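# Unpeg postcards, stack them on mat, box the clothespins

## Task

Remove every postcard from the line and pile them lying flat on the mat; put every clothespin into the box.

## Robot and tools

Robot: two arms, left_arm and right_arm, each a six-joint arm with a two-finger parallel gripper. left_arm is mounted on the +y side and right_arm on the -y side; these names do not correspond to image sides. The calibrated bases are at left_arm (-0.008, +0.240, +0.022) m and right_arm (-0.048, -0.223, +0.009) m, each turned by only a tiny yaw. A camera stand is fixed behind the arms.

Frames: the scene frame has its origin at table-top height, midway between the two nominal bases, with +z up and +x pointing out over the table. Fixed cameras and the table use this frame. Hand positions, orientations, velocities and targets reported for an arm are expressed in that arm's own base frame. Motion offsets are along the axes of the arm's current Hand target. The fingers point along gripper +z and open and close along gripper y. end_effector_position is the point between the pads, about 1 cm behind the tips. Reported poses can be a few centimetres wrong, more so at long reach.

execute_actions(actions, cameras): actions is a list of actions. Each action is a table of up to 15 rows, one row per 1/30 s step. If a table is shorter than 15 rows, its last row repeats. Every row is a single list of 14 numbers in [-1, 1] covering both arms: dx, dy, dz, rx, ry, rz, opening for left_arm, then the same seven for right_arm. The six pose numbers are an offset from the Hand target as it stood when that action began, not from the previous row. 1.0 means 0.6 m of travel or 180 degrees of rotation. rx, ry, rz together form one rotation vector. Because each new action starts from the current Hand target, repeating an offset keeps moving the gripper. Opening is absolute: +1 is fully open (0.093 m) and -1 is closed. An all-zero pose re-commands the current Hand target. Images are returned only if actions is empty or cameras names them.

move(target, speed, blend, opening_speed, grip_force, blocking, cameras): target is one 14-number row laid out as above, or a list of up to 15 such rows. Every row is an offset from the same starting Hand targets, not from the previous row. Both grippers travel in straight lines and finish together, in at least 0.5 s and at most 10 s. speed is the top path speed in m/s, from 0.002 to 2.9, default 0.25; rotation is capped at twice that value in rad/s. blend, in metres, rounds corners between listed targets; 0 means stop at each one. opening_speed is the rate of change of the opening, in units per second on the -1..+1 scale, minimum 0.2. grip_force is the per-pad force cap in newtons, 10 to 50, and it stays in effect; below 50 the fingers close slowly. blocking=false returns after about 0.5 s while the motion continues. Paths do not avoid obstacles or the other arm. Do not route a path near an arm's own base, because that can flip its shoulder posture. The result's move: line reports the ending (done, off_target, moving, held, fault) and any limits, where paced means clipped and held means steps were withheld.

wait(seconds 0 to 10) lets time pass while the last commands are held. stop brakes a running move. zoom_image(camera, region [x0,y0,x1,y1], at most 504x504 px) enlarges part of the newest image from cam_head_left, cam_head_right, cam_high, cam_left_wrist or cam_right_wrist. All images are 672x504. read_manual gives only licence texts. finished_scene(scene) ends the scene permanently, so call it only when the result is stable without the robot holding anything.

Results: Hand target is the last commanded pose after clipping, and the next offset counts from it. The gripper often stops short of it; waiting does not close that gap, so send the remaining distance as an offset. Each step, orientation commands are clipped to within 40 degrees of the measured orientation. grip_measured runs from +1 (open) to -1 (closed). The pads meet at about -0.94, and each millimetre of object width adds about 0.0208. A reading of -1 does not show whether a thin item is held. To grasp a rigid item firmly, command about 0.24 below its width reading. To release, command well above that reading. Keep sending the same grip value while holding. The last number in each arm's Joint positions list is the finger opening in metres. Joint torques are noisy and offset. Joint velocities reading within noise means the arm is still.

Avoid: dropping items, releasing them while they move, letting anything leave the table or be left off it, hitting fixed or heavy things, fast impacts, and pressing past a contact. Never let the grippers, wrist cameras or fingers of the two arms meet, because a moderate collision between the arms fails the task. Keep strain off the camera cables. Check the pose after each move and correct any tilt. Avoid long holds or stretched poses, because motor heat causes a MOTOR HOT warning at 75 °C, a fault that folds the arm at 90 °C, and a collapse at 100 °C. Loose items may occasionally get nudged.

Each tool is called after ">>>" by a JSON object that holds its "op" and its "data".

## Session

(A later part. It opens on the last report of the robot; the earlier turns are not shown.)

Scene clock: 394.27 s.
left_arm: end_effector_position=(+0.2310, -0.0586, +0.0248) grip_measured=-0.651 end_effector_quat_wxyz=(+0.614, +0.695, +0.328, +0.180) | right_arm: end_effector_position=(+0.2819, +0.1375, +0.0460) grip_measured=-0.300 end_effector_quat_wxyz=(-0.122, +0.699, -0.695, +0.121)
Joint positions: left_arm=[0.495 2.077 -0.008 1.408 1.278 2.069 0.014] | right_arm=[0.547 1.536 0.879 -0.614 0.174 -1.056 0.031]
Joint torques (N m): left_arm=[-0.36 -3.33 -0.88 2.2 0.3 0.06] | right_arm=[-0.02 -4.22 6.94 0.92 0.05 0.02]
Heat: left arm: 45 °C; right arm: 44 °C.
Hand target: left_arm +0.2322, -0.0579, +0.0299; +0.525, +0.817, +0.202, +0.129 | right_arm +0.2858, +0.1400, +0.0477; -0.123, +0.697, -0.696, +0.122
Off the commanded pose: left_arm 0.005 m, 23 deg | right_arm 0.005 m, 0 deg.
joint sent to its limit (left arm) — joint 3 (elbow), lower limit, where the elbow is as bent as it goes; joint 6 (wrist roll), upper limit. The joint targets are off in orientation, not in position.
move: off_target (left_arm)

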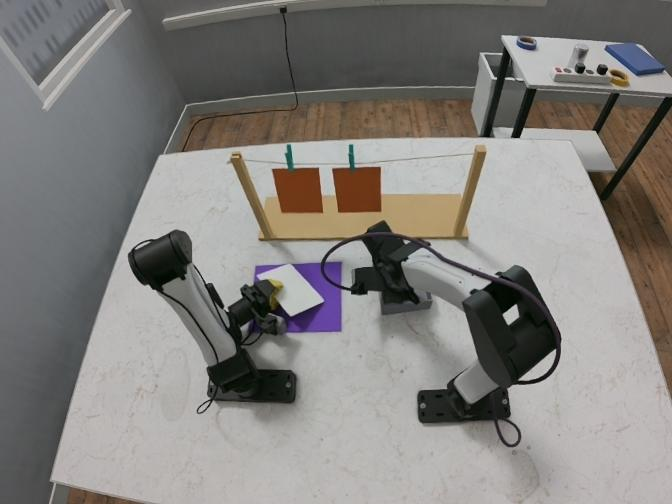

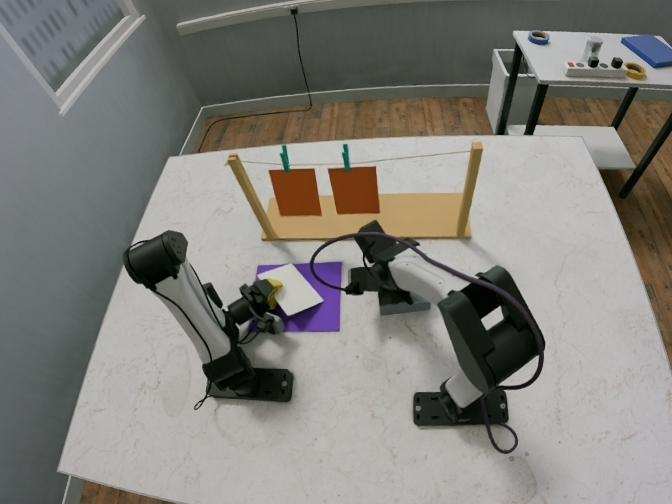

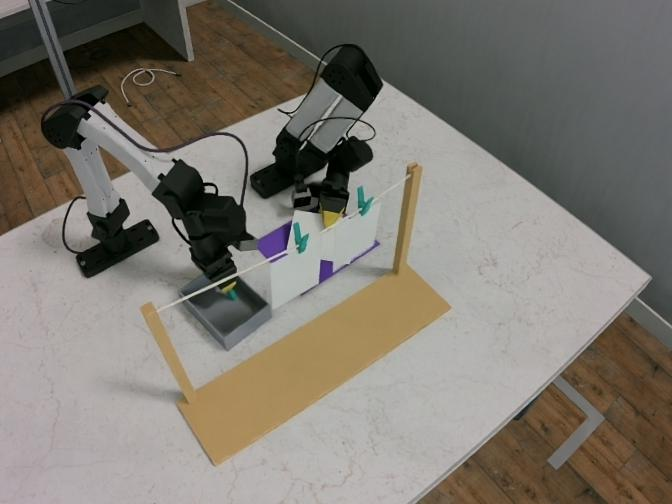

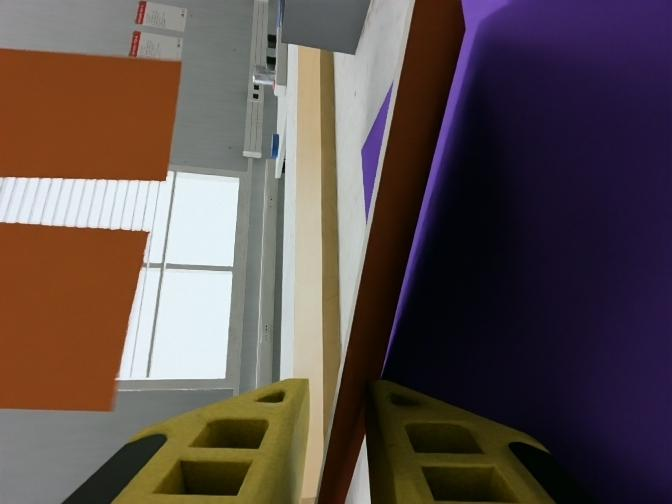

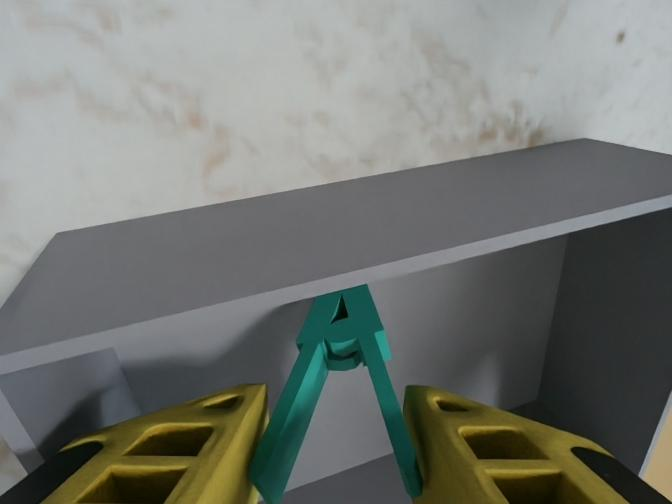

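>>> {"op": "move", "data": {"target": [0.07,-0.038,-0.128,0,0,0,-0.65,0,0,-0.02,0,0,0,0.1], "speed": 0.08, "opening_speed": 0.5}}

>>> {"op": "move", "data": {"target": [0.07,0.18,-0.1,0,0,0,-0.65,0,0,-0.22,0,0,0,0.1], "speed": 0.15, "cameras": ["all"]}}

Scene clock: 408.17 s.
left_arm: end_effector_position=(+0.2277, +0.0190, +0.0383) grip_measured=-0.651 end_effector_quat_wxyz=(+0.665, +0.604, +0.360, +0.251) | right_arm: end_effector_position=(+0.2764, +0.1348, +0.0468) grip_measured=+0.098 end_effector_quat_wxyz=(-0.107, +0.700, -0.696, +0.117)
Joint positions: left_arm=[0.912 2.238 0.087 1.468 1.589 2.077 0.014] | right_arm=[0.55 1.536 0.892 -0.659 0.177 -1.05 0.05]
Joint torques (N m): left_arm=[1.92 -3.49 1.1 2.29 0.34 -0.01] | right_arm=[0.34 -6.91 7.45 0.78 0.05 0.04]
Heat: left arm: 44 °C; right arm: 44 °C.
Hand target: left_arm +0.2326, +0.0319, +0.0411; +0.525, +0.817, +0.202, +0.129 | right_arm +0.2817, +0.1400, +0.0589; -0.123, +0.697, -0.696, +0.122
Off the commanded pose: left_arm 0.014 m, 37 deg | right_arm 0.014 m, 2 deg.
joint read past its limit (left arm) — joint 5 (wrist yaw), upper limit.
joint sent to its limit (left arm) — joint 4 (wrist pitch), upper limit; joint 5 (wrist yaw), upper limit; joint 6 (wrist roll), upper limit. The joint targets are off in orientation, not in position.
move: off_target (left_arm, right_arm)

Scene clock: 410.97 s.
left_arm: end_effector_position=(+0.2646, +0.0601, +0.1572) grip_measured=-0.651 end_effector_quat_wxyz=(+0.625, +0.649, +0.280, +0.330) | right_arm: end_effector_position=(+0.2352, +0.1374, +0.1700) grip_measured=+0.098 end_effector_quat_wxyz=(-0.103, +0.701, -0.696, +0.116)
Joint positions: left_arm=[0.893 1.552 0.254 1.291 1.57 1.655 0.014] | right_arm=[0.653 1.353 1.236 -1.213 0.201 -0.949 0.05]
Joint torques (N m): left_arm=[-0.29 -5.07 5.11 1.24 0.09 -0.19] | right_arm=[0.43 -5.91 7.75 0.81 0.13 0.05]
Heat: left arm: 44 °C; right arm: 45 °C.
Hand target: left_arm +0.2655, +0.0599, +0.1642; +0.525, +0.817, +0.202, +0.129 | right_arm +0.2368, +0.1398, +0.1831; -0.123, +0.697, -0.696, +0.122
Off the commanded pose: left_arm 0.007 m, 34 deg | right_arm 0.013 m, 2 deg.
joint sent to its limit (left arm) — joint 5 (wrist yaw), upper limit. The joint targets are off in orientation, not in position.
move: off_target (left_arm, right_arm)

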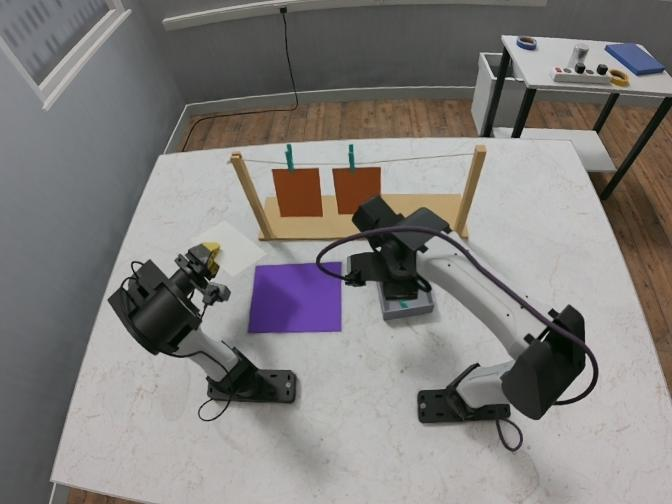

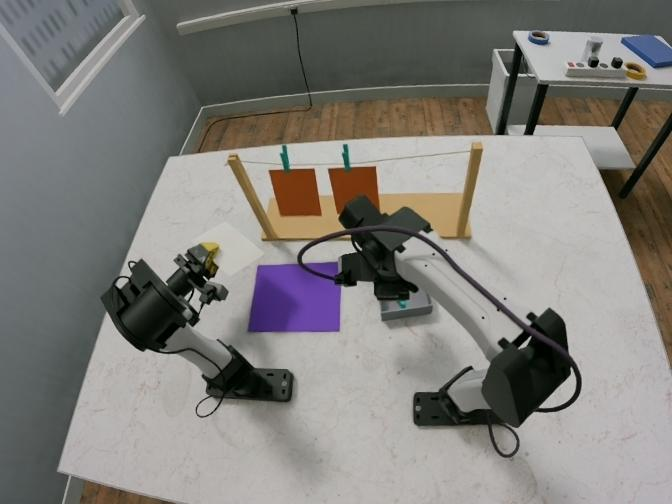

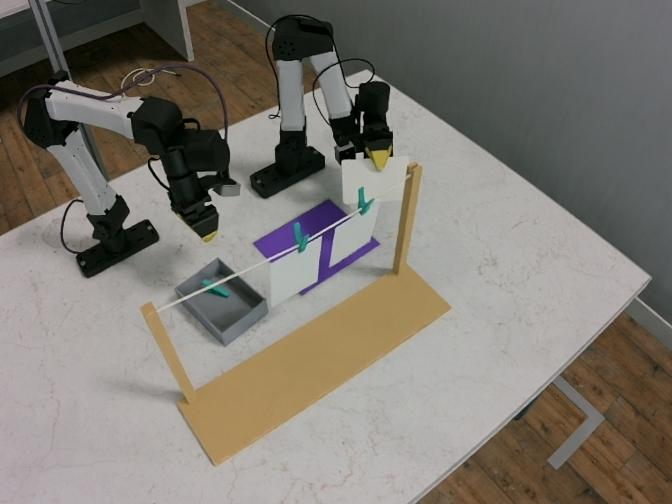

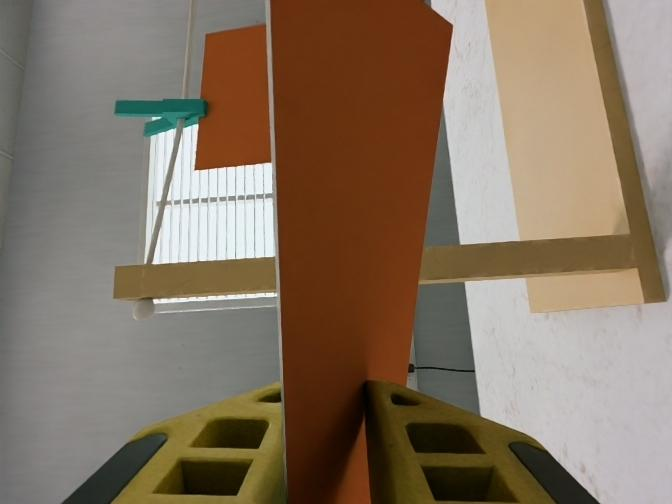

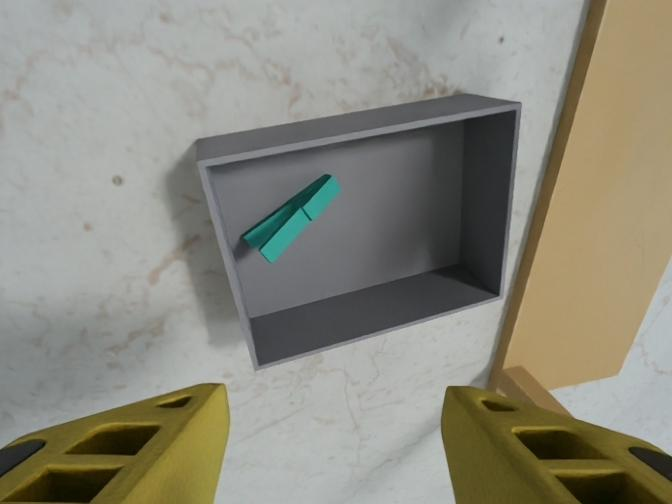

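>>> {"op": "move", "data": {"target": [0,0,0,0,0,0,-1,0,0,0,0,0,0,-1], "opening_speed": 0.6}}

>>> {"op": "move", "data": {"target": [-0.142,-0.033,0.15,0.067,-0.063,0.037,-1,0,0,0,0,0,0,-1], "speed": 0.15, "cameras": ["cam_head_left","cam_high","cam_left_wrist"]}}

Scene clock: 442.97 s.
left_arm: end_effector_position=(+0.2646, +0.0601, +0.1572) grip_measured=-0.981 end_effector_quat_wxyz=(+0.625, +0.649, +0.281, +0.330) | right_arm: end_effector_position=(+0.2351, +0.1373, +0.1700) grip_measured=-0.989 end_effector_quat_wxyz=(-0.103, +0.701, -0.696, +0.116)
Joint positions: left_arm=[0.893 1.552 0.254 1.291 1.57 1.655 0] | right_arm=[0.653 1.353 1.236 -1.213 0.201 -0.948 0]
Joint torques (N m): left_arm=[-0.29 -5.05 5.11 1.25 0.09 -0.19] | right_arm=[0.43 -5.91 7.77 0.78 0.13 0.04]
Heat: left arm: 46 °C; right arm: 48 °C.
Hand target: left_arm +0.2655, +0.0599, +0.1642; +0.525, +0.817, +0.202, +0.129 | right_arm +0.2368, +0.1398, +0.1831; -0.123, +0.697, -0.696, +0.122
Off the commanded pose: left_arm 0.007 m, 34 deg | right_arm 0.013 m, 2 deg.
joint sent to its limit (left arm) — joint 5 (wrist yaw), upper limit. The joint targets are off in orientation, not in position.
move: off_target (left_arm, right_arm)

Scene clock: 446.47 s.
left_arm: end_effector_position=(+0.2286, -0.0412, +0.1099) grip_measured=-0.981 end_effector_quat_wxyz=(+0.659, +0.683, +0.182, +0.257) | right_arm: end_effector_position=(+0.2351, +0.1373, +0.1700) grip_measured=-0.989 end_effector_quat_wxyz=(-0.103, +0.701, -0.696, +0.116)
Joint positions: left_arm=[0.633 1.62 0.034 1.291 1.571 1.977 0] | right_arm=[0.653 1.353 1.236 -1.213 0.201 -0.948 0]
Joint torques (N m): left_arm=[-0.23 -2.47 1.43 1.4 0.28 0.1] | right_arm=[0.4 -5.91 7.77 0.78 0.13 0.04]
Heat: left arm: 46 °C; right arm: 48 °C.
Hand target: left_arm +0.2242, -0.0448, +0.1089; +0.456, +0.880, +0.118, +0.065 | right_arm +0.2368, +0.1398, +0.1831; -0.123, +0.697, -0.696, +0.122
Off the commanded pose: left_arm 0.006 m, 42 deg; orientation clipped | right_arm 0.013 m, 2 deg.
joint sent to its limit (left arm) — joint 5 (wrist yaw), upper limit. The joint targets are off in orientation, not in position.
move: off_target (left_arm, right_arm); limits=paced
Images, in order (width x height): cam_head_left 672x504, cam_high 672x504, cam_left_wrist 672x504.

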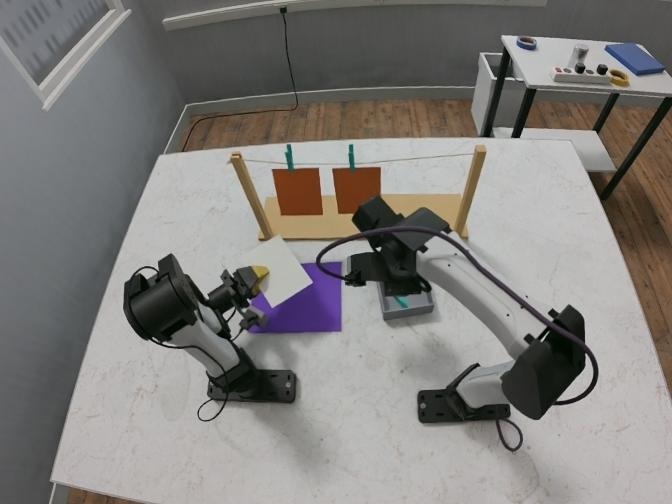

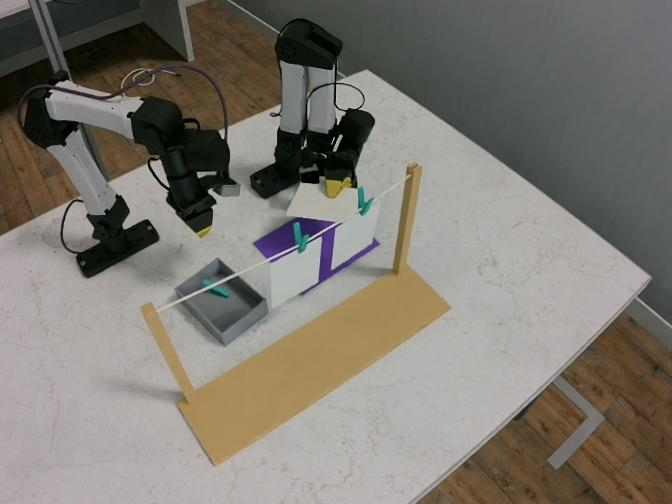

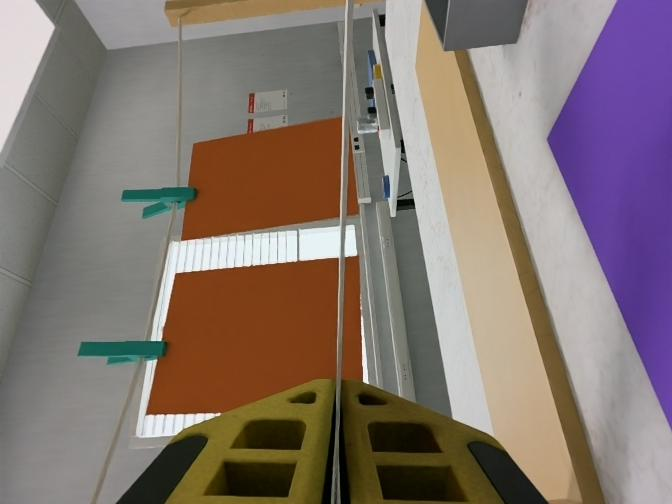

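>>> {"op": "move", "data": {"target": [0.052,0.143,-0.059,0.085,0.123,-0.117,-1,0,0,0,0,0,0,-1], "speed": 0.2, "cameras": ["cam_head_left"]}}

Scene clock: 465.57 s.
left_arm: end_effector_position=(+0.2557, -0.0569, +0.1901) grip_measured=-0.981 end_effector_quat_wxyz=(+0.295, +0.833, +0.443, +0.151) | right_arm: end_effector_position=(+0.2351, +0.1373, +0.1700) grip_measured=-0.989 end_effector_quat_wxyz=(-0.103, +0.701, -0.696, +0.116)
Joint positions: left_arm=[0.019 1.017 0.959 -0.938 0.376 2.07 0] | right_arm=[0.653 1.353 1.236 -1.213 0.201 -0.948 0]
Joint torques (N m): left_arm=[-0.28 -1.51 8.39 1.22 0.07 0.08] | right_arm=[0.39 -5.94 7.76 0.79 0.13 0.05]
Heat: left arm: 45 °C; right arm: 50 °C.
Hand target: left_arm +0.2591, -0.0564, +0.1997; +0.310, +0.867, +0.367, +0.132 | right_arm +0.2368, +0.1398, +0.1831; -0.123, +0.697, -0.696, +0.122
Off the commanded pose: left_arm 0.010 m, 10 deg | right_arm 0.013 m, 2 deg.
joint sent to its limit (left arm) — joint 6 (wrist roll), upper limit. The joint targets are off in orientation, not in position.
move: off_target (left_arm, right_arm)
Images, in order (width x height): cam_head_left 672x504.

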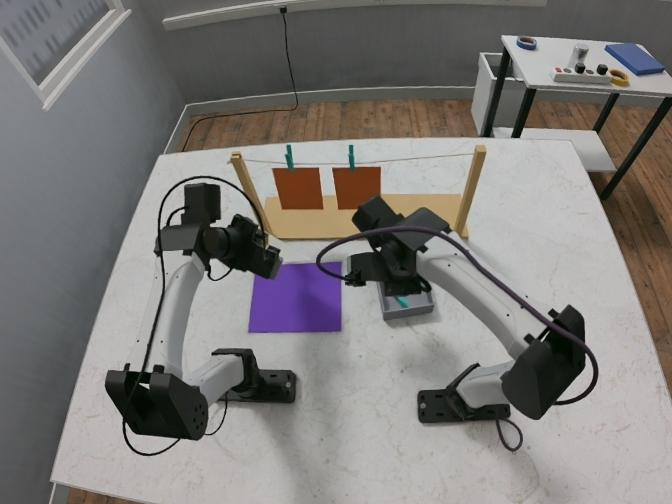

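>>> {"op": "move", "data": {"target": [-0.015,-0.085,0.038,-0.085,-0.123,0.117,-1,0,0,0,0,0,0,-1], "speed": 0.2, "cameras": ["cam_head_left","cam_high","cam_left_wrist"]}}

Scene clock: 483.40 s.
left_arm: end_effector_position=(+0.2345, -0.0458, +0.1486) grip_measured=-0.981 end_effector_quat_wxyz=(+0.481, +0.738, +0.420, +0.221) | right_arm: end_effector_position=(+0.2351, +0.1373, +0.1700) grip_measured=-0.989 end_effector_quat_wxyz=(-0.103, +0.701, -0.696, +0.116)
Joint positions: left_arm=[0.363 0.662 0.406 -0.469 0.845 2.07 0] | right_arm=[0.653 1.353 1.236 -1.213 0.201 -0.948 0]
Joint torques (N m): left_arm=[0.84 -0.66 4.98 1.8 0.47 0.06] | right_arm=[0.4 -5.9 7.76 0.78 0.13 0.04]
Heat: left arm: 49 °C; right arm: 50 °C.
Hand target: left_arm +0.2349, -0.0454, +0.1497; +0.460, +0.874, +0.138, +0.076 | right_arm +0.2368, +0.1398, +0.1831; -0.123, +0.697, -0.696, +0.122
Off the commanded pose: left_arm 0.001 m, 43 deg; orientation clipped | right_arm 0.013 m, 2 deg.
joint sent to its limit (left arm) — joint 6 (wrist roll), upper limit. The joint targets are off in orientation, not in position.
move: off_target (left_arm, right_arm); limits=paced
Images, in order (width x height): cam_head_left 672x504, cam_high 672x504, cam_left_wrist 672x504.

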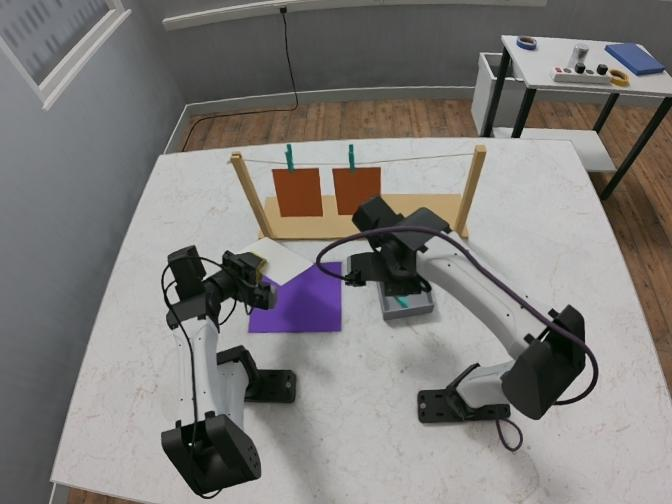

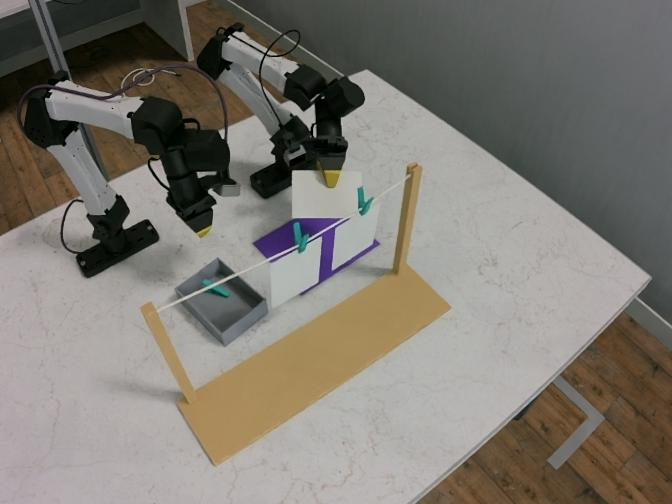

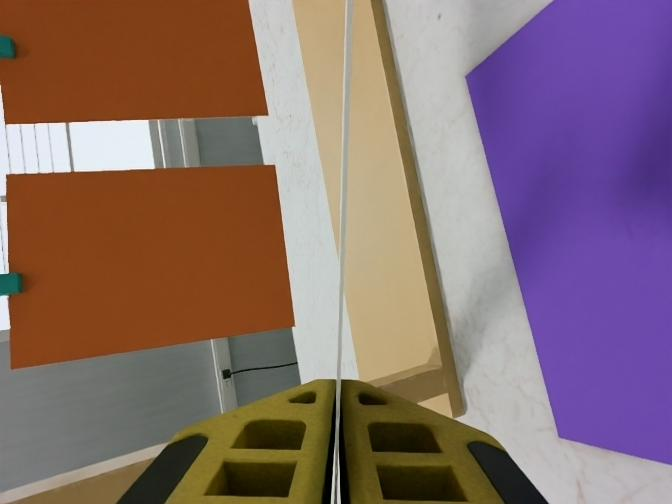

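>>> {"op": "move", "data": {"target": [-0.064,-0.118,0.099,-0.051,0.170,-0.129,-1,0,0,0,0,0,0,-1], "speed": 0.15, "cameras": ["cam_head_left","cam_high"]}}

Scene clock: 504.50 s.
left_arm: end_effector_position=(+0.1979, -0.0655, +0.0618) grip_measured=-0.981 end_effector_quat_wxyz=(+0.479, +0.743, +0.421, +0.202) | right_arm: end_effector_position=(+0.2351, +0.1373, +0.1700) grip_measured=-0.989 end_effector_quat_wxyz=(-0.103, +0.701, -0.696, +0.116)
Joint positions: left_arm=[0.316 0.419 0.053 -0.376 0.825 2.047 0] | right_arm=[0.653 1.353 1.236 -1.213 0.201 -0.948 0]
Joint torques (N m): left_arm=[0.44 1.18 6.68 1.63 0.31 -0.02] | right_arm=[0.43 -5.91 7.77 0.78 0.13 0.04]
Heat: left arm: 47 °C; right arm: 51 °C.
Hand target: left_arm +0.2001, -0.0647, +0.0658; +0.481, +0.743, +0.417, +0.207 (not the last commanded pose) | right_arm +0.2368, +0.1398, +0.1831; -0.123, +0.697, -0.696, +0.122
Off the commanded pose: left_arm 0.006 m, 2 deg | right_arm 0.013 m, 2 deg.
move: held (left_arm; a check stopped the path), off_target (right_arm); limits=held
pose unreachable (left arm): on one or more control steps of this call, first in action 0 (counted from 0), this arm could not follow its commanded pose, so it was not sent that pose on those steps. It may still have moved: this result reports where it is.
cause: moving toward the commanded pose would bring two parts of the arm too close to each other (its upper arm (the part past joint 2) and its wrist (the part past joint 5), with joints 3 (elbow) to 5 (wrist yaw) between them, 5 mm apart when it was first held).
Images, in order (width x height): cam_head_left 672x504, cam_high 672x504.

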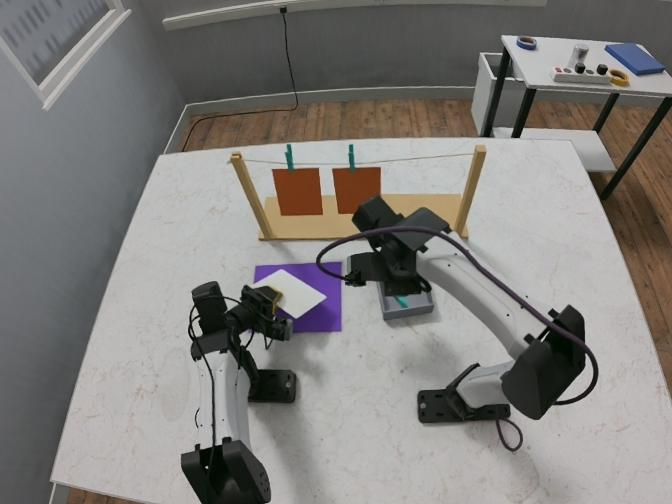

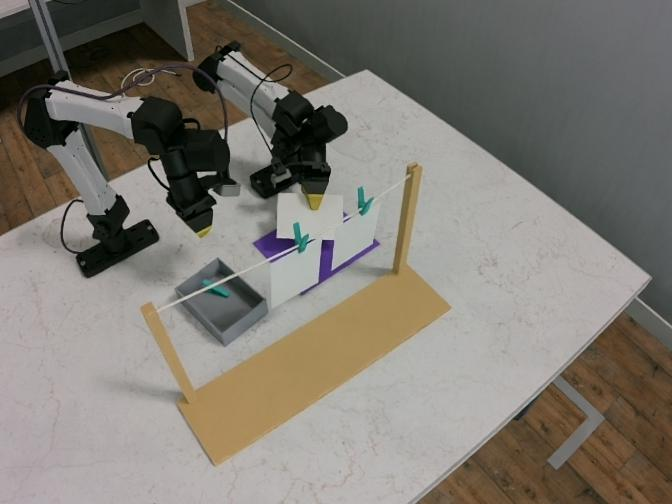

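>>> {"op": "move", "data": {"target": [0.025,-0.061,0.061,0,0,0,-1,0,0,0,0,0,0,-1], "speed": 0.1, "cameras": ["cam_head_left","cam_high","cam_left_wrist","cam_right_wrist"]}}

Scene clock: 518.10 s.
left_arm: end_effector_position=(+0.2229, -0.0652, +0.0215) grip_measured=-0.981 end_effector_quat_wxyz=(+0.473, +0.760, +0.408, +0.180) | right_arm: end_effector_position=(+0.2351, +0.1373, +0.1700) grip_measured=-0.989 end_effector_quat_wxyz=(-0.103, +0.701, -0.696, +0.116)
Joint positions: left_arm=[0.271 1.108 -0.007 0.324 0.815 2.077 0] | right_arm=[0.653 1.353 1.236 -1.213 0.201 -0.948 0]
Joint velocities: left_arm=[-0.022 -0.002 0.007 -0.037 0.051 0.154 0] | right_arm=[within noise]
Joint torques (N m): left_arm=[0.38 -0.49 3.48 1.49 0.2 -0.01] | right_arm=[0.4 -5.91 7.76 0.78 0.13 0.04]
Heat: left arm: 47 °C; right arm: 51 °C.
Hand target: left_arm +0.2192, -0.0652, +0.0155; +0.481, +0.743, +0.418, +0.207 | right_arm +0.2368, +0.1398, +0.1831; -0.123, +0.697, -0.696, +0.122
Off the commanded pose: left_arm 0.007 m, 4 deg | right_arm 0.013 m, 2 deg.
joint sent to its limit (left arm) — joint 3 (elbow), lower limit, where the elbow is as bent as it goes; joint 6 (wrist roll), upper limit. The joint targets are off in orientation, not in position.
move: off_target (left_arm, right_arm)
Images, in order (width x height): cam_head_left 672x504, cam_high 672x504, cam_left_wrist 672x504, cam_right_wrist 672x504.

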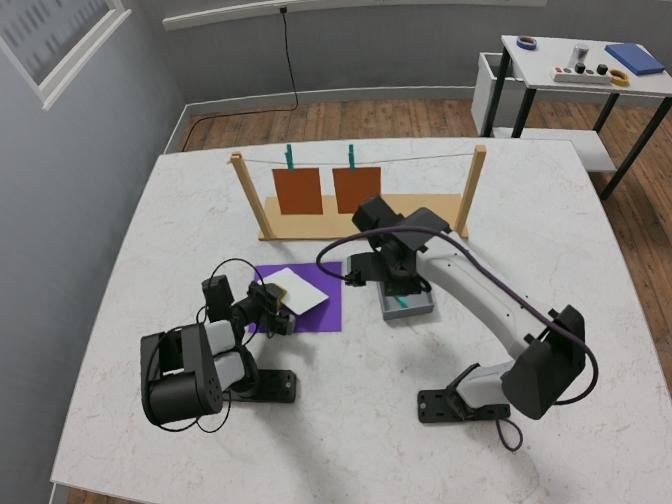

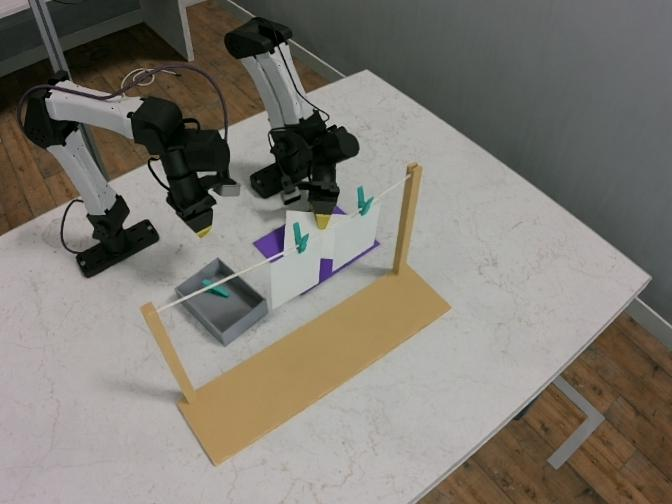

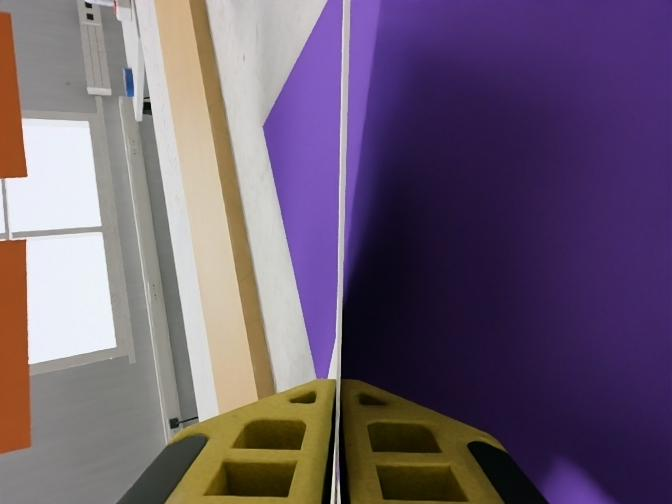

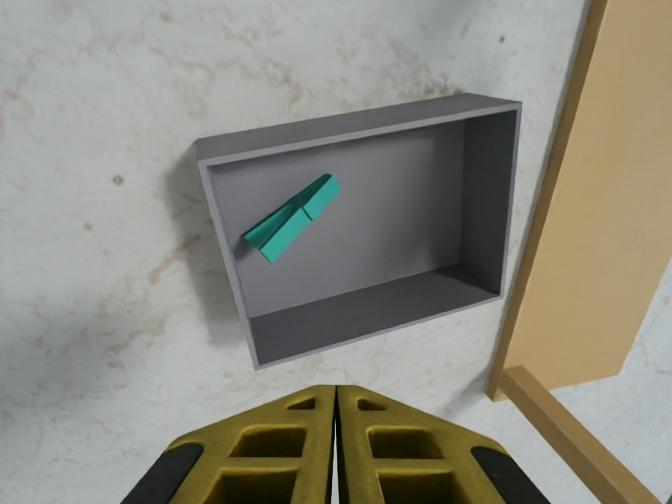

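>>> {"op": "move", "data": {"target": [0.004,-0.02,0.01,0,0,0,-1,-0.28,0.003,0.2,0,0,0.5,-1], "speed": 0.2, "cameras": ["cam_head_left","cam_high","cam_right_wrist"]}}

Scene clock: 537.17 s.
left_arm: end_effector_position=(+0.2298, -0.0653, +0.0163) grip_measured=-0.981 end_effector_quat_wxyz=(+0.480, +0.759, +0.401, +0.181) | right_arm: end_effector_position=(+0.2702, +0.2990, +0.0656) grip_measured=-0.989 end_effector_quat_wxyz=(+0.161, -0.005, +0.987, -0.008)
Joint positions: left_arm=[0.271 1.279 -0.007 0.506 0.831 2.077 0] | right_arm=[0.947 1.933 1.443 -0.9 0.269 0.913 0]
Joint torques (N m): left_arm=[0.31 -0.54 2.82 1.02 0 -0.01] | right_arm=[0.35 -7.71 7.64 0.87 0.35 0.05]
Heat: left arm: 46 °C; right arm: 52 °C.
Hand target: left_arm +0.2197, -0.0642, +0.0018; +0.480, +0.743, +0.418, +0.207 | right_arm +0.2757, +0.3081, +0.0698; +0.173, -0.001, +0.985, +0.001
Off the commanded pose: left_arm 0.018 m, 4 deg | right_arm 0.011 m, 2 deg.
joint sent to its limit (left arm) — joint 3 (elbow), lower limit, where the elbow is as bent as it goes; joint 6 (wrist roll), upper limit. The joint targets are off in orientation, not in position.
move: off_target (left_arm, right_arm)
Images, in order (width x height): cam_head_left 672x504, cam_high 672x504, cam_right_wrist 672x504.

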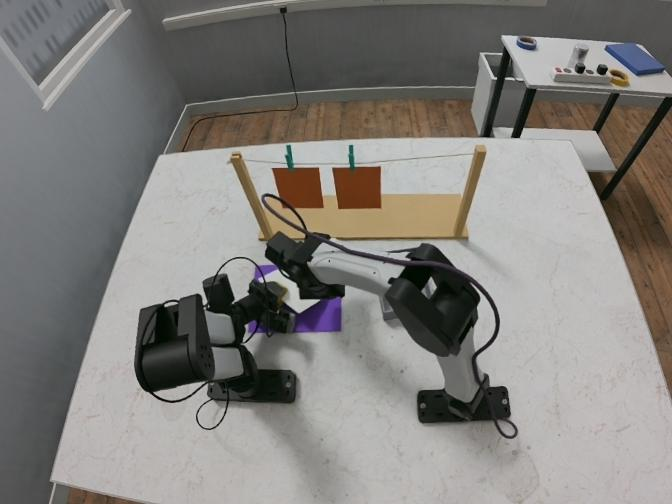

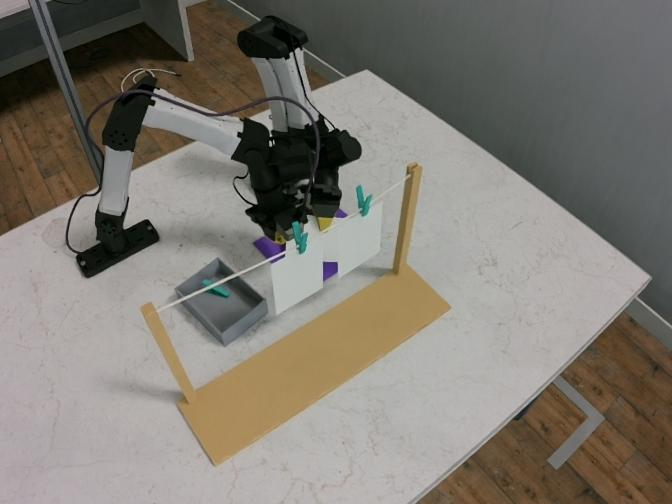

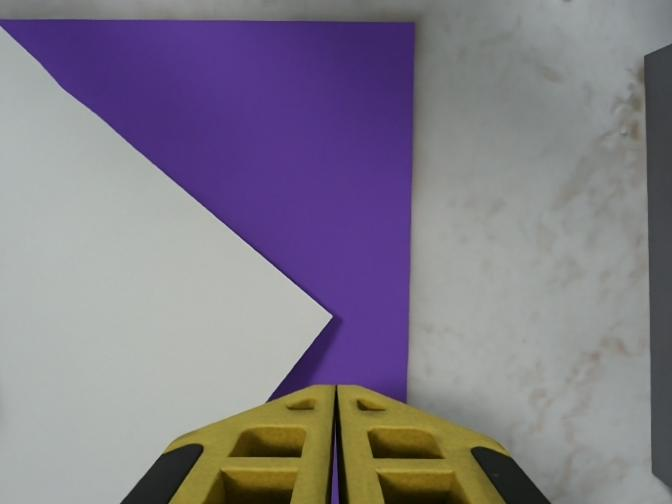

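>>> {"op": "move", "data": {"target": [0,0,0,0,0,0,-1,0.034,0.03,0.094,0,0,0,-1], "speed": 0.08, "cameras": ["cam_head_left","cam_right_wrist"]}}

Scene clock: 549.03 s.
left_arm: end_effector_position=(+0.2302, -0.0652, +0.0167) grip_measured=-0.981 end_effector_quat_wxyz=(+0.480, +0.759, +0.400, +0.182) | right_arm: end_effector_position=(+0.2747, +0.3191, +0.0204) grip_measured=-0.989 end_effector_quat_wxyz=(+0.170, -0.004, +0.985, -0.007)
Joint positions: left_arm=[0.271 1.279 -0.007 0.509 0.831 2.077 0] | right_arm=[0.974 2.049 1.418 -0.753 0.288 0.939 0]
Joint torques (N m): left_arm=[0.29 -0.47 2.82 1.01 0 -0.01] | right_arm=[0.34 -7.17 4.48 1.28 0.17 0.12]
Heat: left arm: 46 °C; right arm: 52 °C.
Hand target: left_arm +0.2197, -0.0642, +0.0018; +0.481, +0.743, +0.418, +0.207 | right_arm +0.2756, +0.3261, +0.0098; +0.173, -0.001, +0.985, +0.001
Off the commanded pose: left_arm 0.018 m, 4 deg | right_arm 0.013 m, 1 deg.
joint sent to its limit (left arm) — joint 3 (elbow), lower limit, where the elbow is as bent as it goes; joint 6 (wrist roll), upper limit. The joint targets are off in orientation, not in position.
move: off_target (left_arm, right_arm)
Images, in order (width x height): cam_head_left 672x504, cam_right_wrist 672x504.

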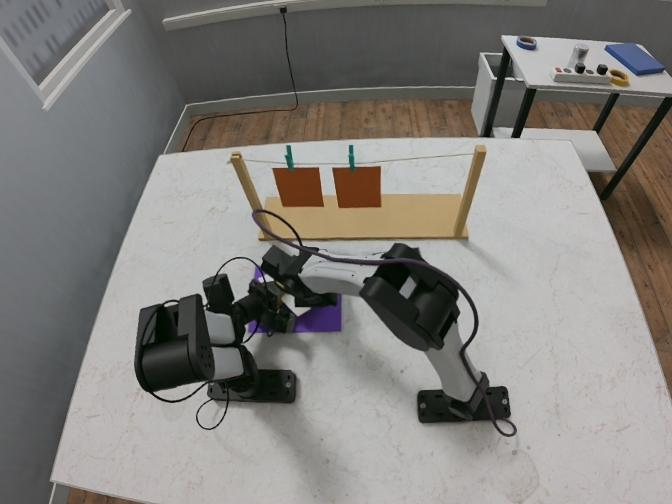

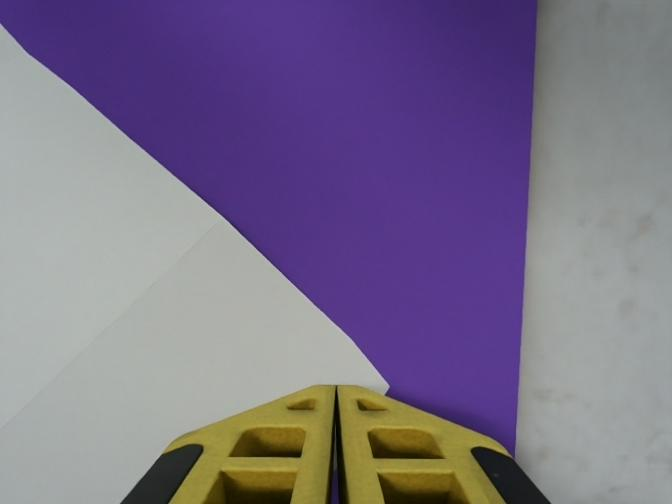

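>>> {"op": "move", "data": {"target": [0,0,0,0,0,0,-1,0.008,0.01,0.022,0,0,0,-1], "speed": 0.05, "cameras": ["cam_right_wrist"]}}

>>> {"op": "move", "data": {"target": [0,0,0,0,0,0,-0.4,0,0,0,0,0,0,-1], "opening_speed": 0.5, "cameras": ["cam_head_left","cam_left_wrist","cam_right_wrist"]}}

Scene clock: 556.33 s.
left_arm: end_effector_position=(+0.2327, -0.0629, +0.0161) grip_measured=-0.981 end_effector_quat_wxyz=(+0.476, +0.759, +0.401, +0.190) | right_arm: end_effector_position=(+0.2780, +0.3216, +0.0190) grip_measured=-0.989 end_effector_quat_wxyz=(+0.185, -0.002, +0.983, -0.010)
Joint positions: left_arm=[0.271 1.294 -0.007 0.534 0.818 2.077 0] | right_arm=[0.983 2.058 1.418 -0.733 0.319 0.948 0]
Joint torques (N m): left_arm=[0.23 -0.62 2.77 0.93 0.16 -0.01] | right_arm=[0.34 -4.92 4.38 1.47 -0.15 0.07]
Heat: left arm: 45 °C; right arm: 50 °C.
Hand target: left_arm +0.2197, -0.0642, +0.0019; +0.481, +0.743, +0.417, +0.207 | right_arm +0.2756, +0.3321, -0.0042; +0.173, -0.001, +0.985, +0.001
Off the commanded pose: left_arm 0.019 m, 3 deg | right_arm 0.026 m, 2 deg.
joint sent to its limit (left arm) — joint 3 (elbow), lower limit, where the elbow is as bent as it goes; joint 6 (wrist roll), upper limit. The joint targets are off in orientation, not in position.
move: off_target (left_arm, right_arm)
Images, in order (width x height): cam_right_wrist 672x504.

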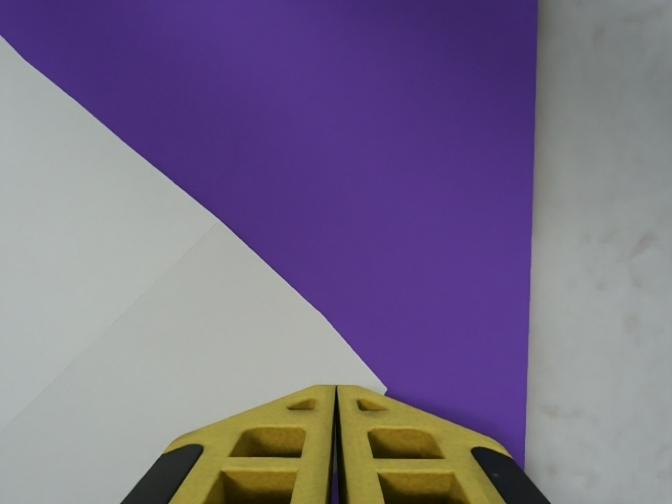

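Scene clock: 557.73 s.
left_arm: end_effector_position=(+0.2287, -0.0613, +0.0076) grip_measured=-0.402 end_effector_quat_wxyz=(+0.464, +0.761, +0.417, +0.177) | right_arm: end_effector_position=(+0.2818, +0.3262, +0.0142) grip_measured=-0.989 end_effector_quat_wxyz=(+0.192, +0.001, +0.981, -0.004)
Joint positions: left_arm=[0.271 1.311 -0.007 0.508 0.796 2.077 0.026] | right_arm=[0.983 2.075 1.418 -0.7 0.323 0.949 0]
Joint torques (N m): left_arm=[0.24 -1.85 2.67 1.18 0.38 0] | right_arm=[0.35 -6.23 4.57 1.13 -0.19 0.06]
Heat: left arm: 45 °C; right arm: 50 °C.
Hand target: left_arm +0.2197, -0.0642, +0.0018; +0.481, +0.743, +0.418, +0.207 | right_arm +0.2756, +0.3321, -0.0042; +0.173, -0.001, +0.985, +0.001
Off the commanded pose: left_arm 0.011 m, 4 deg | right_arm 0.020 m, 2 deg.
joint sent to its limit (left arm) — joint 3 (elbow), lower limit, where the elbow is as bent as it goes; joint 6 (wrist roll), upper limit. The joint targets are off in orientation, not in position.
move: off_target (left_arm, right_arm)
Images, in order (width x height): cam_head_left 672x504, cam_left_wrist 672x504, cam_right_wrist 672x504.

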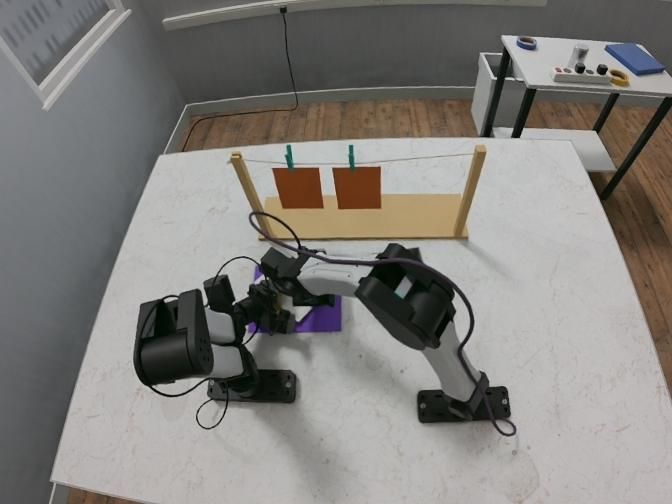

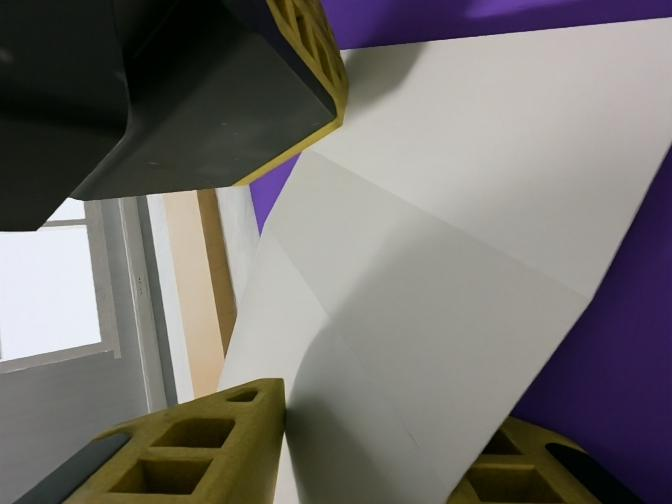

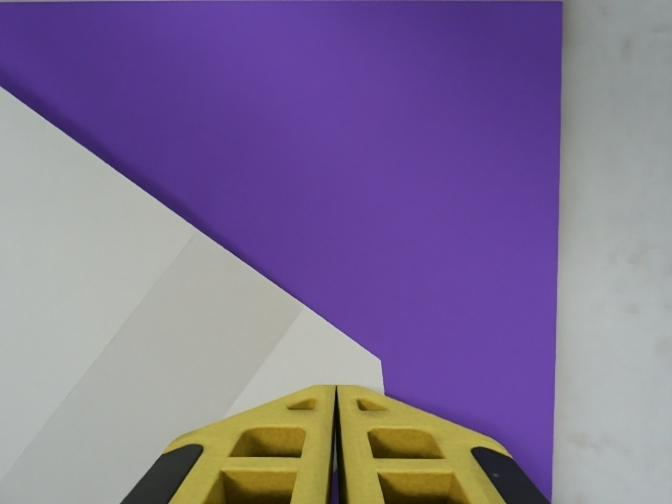

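>>> {"op": "move", "data": {"target": [0.11,-0.007,-0.079,0,0,0,-0.4,0,0,0,0,0,0,-1], "speed": 0.08, "cameras": ["cam_head_left","cam_left_wrist","cam_right_wrist"]}}

Scene clock: 567.47 s.
left_arm: end_effector_position=(+0.2265, +0.0190, +0.0140) grip_measured=-0.401 end_effector_quat_wxyz=(+0.440, +0.662, +0.558, +0.241) | right_arm: end_effector_position=(+0.2851, +0.3326, +0.0123) grip_measured=-0.989 end_effector_quat_wxyz=(+0.197, +0.003, +0.980, +0.008)
Joint positions: left_arm=[0.672 1.171 -0.007 0.328 0.846 2.077 0.026] | right_arm=[0.983 2.083 1.418 -0.665 0.318 0.95 0]
Joint torques (N m): left_arm=[0.79 -2.26 3.18 1.3 0.52 -0.01] | right_arm=[0.32 -6.97 4.7 0.76 -0.13 0.04]
Heat: left arm: 45 °C; right arm: 49 °C.
Hand target: left_arm +0.2217, +0.0163, +0.0134; +0.481, +0.743, +0.418, +0.207 | right_arm +0.2756, +0.3321, -0.0042; +0.173, -0.001, +0.985, +0.001
Off the commanded pose: left_arm 0.006 m, 20 deg | right_arm 0.019 m, 3 deg.
joint sent to its limit (left arm) — joint 3 (elbow), lower limit, where the elbow is as bent as it goes; joint 6 (wrist roll), upper limit. The joint targets are off in orientation, not in position.
move: off_target (left_arm, right_arm)
Images, in order (width x height): cam_head_left 672x504, cam_left_wrist 672x504, cam_right_wrist 672x504.

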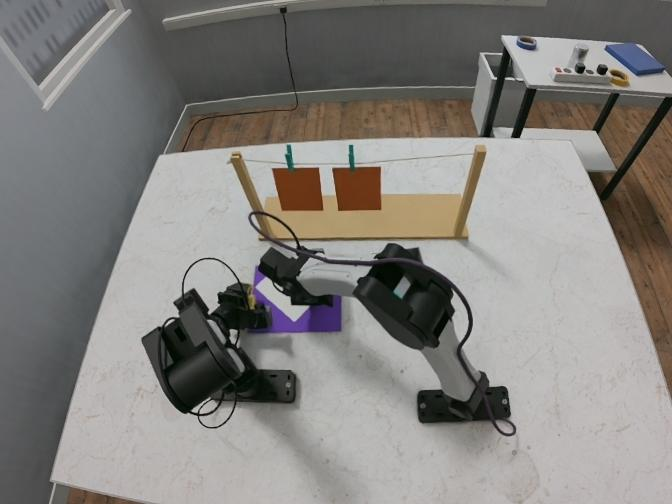

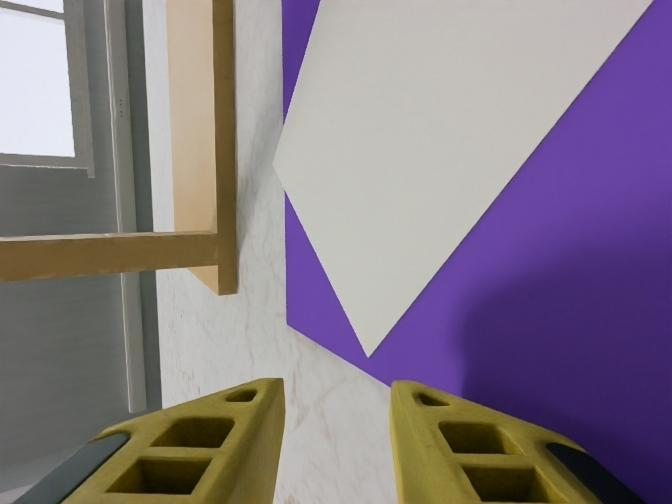

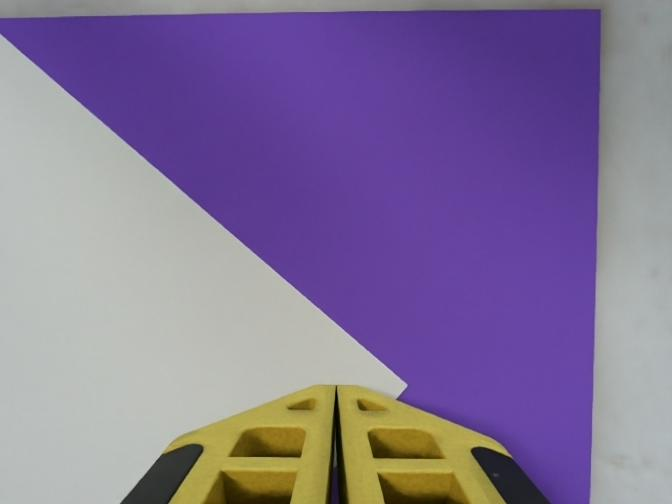

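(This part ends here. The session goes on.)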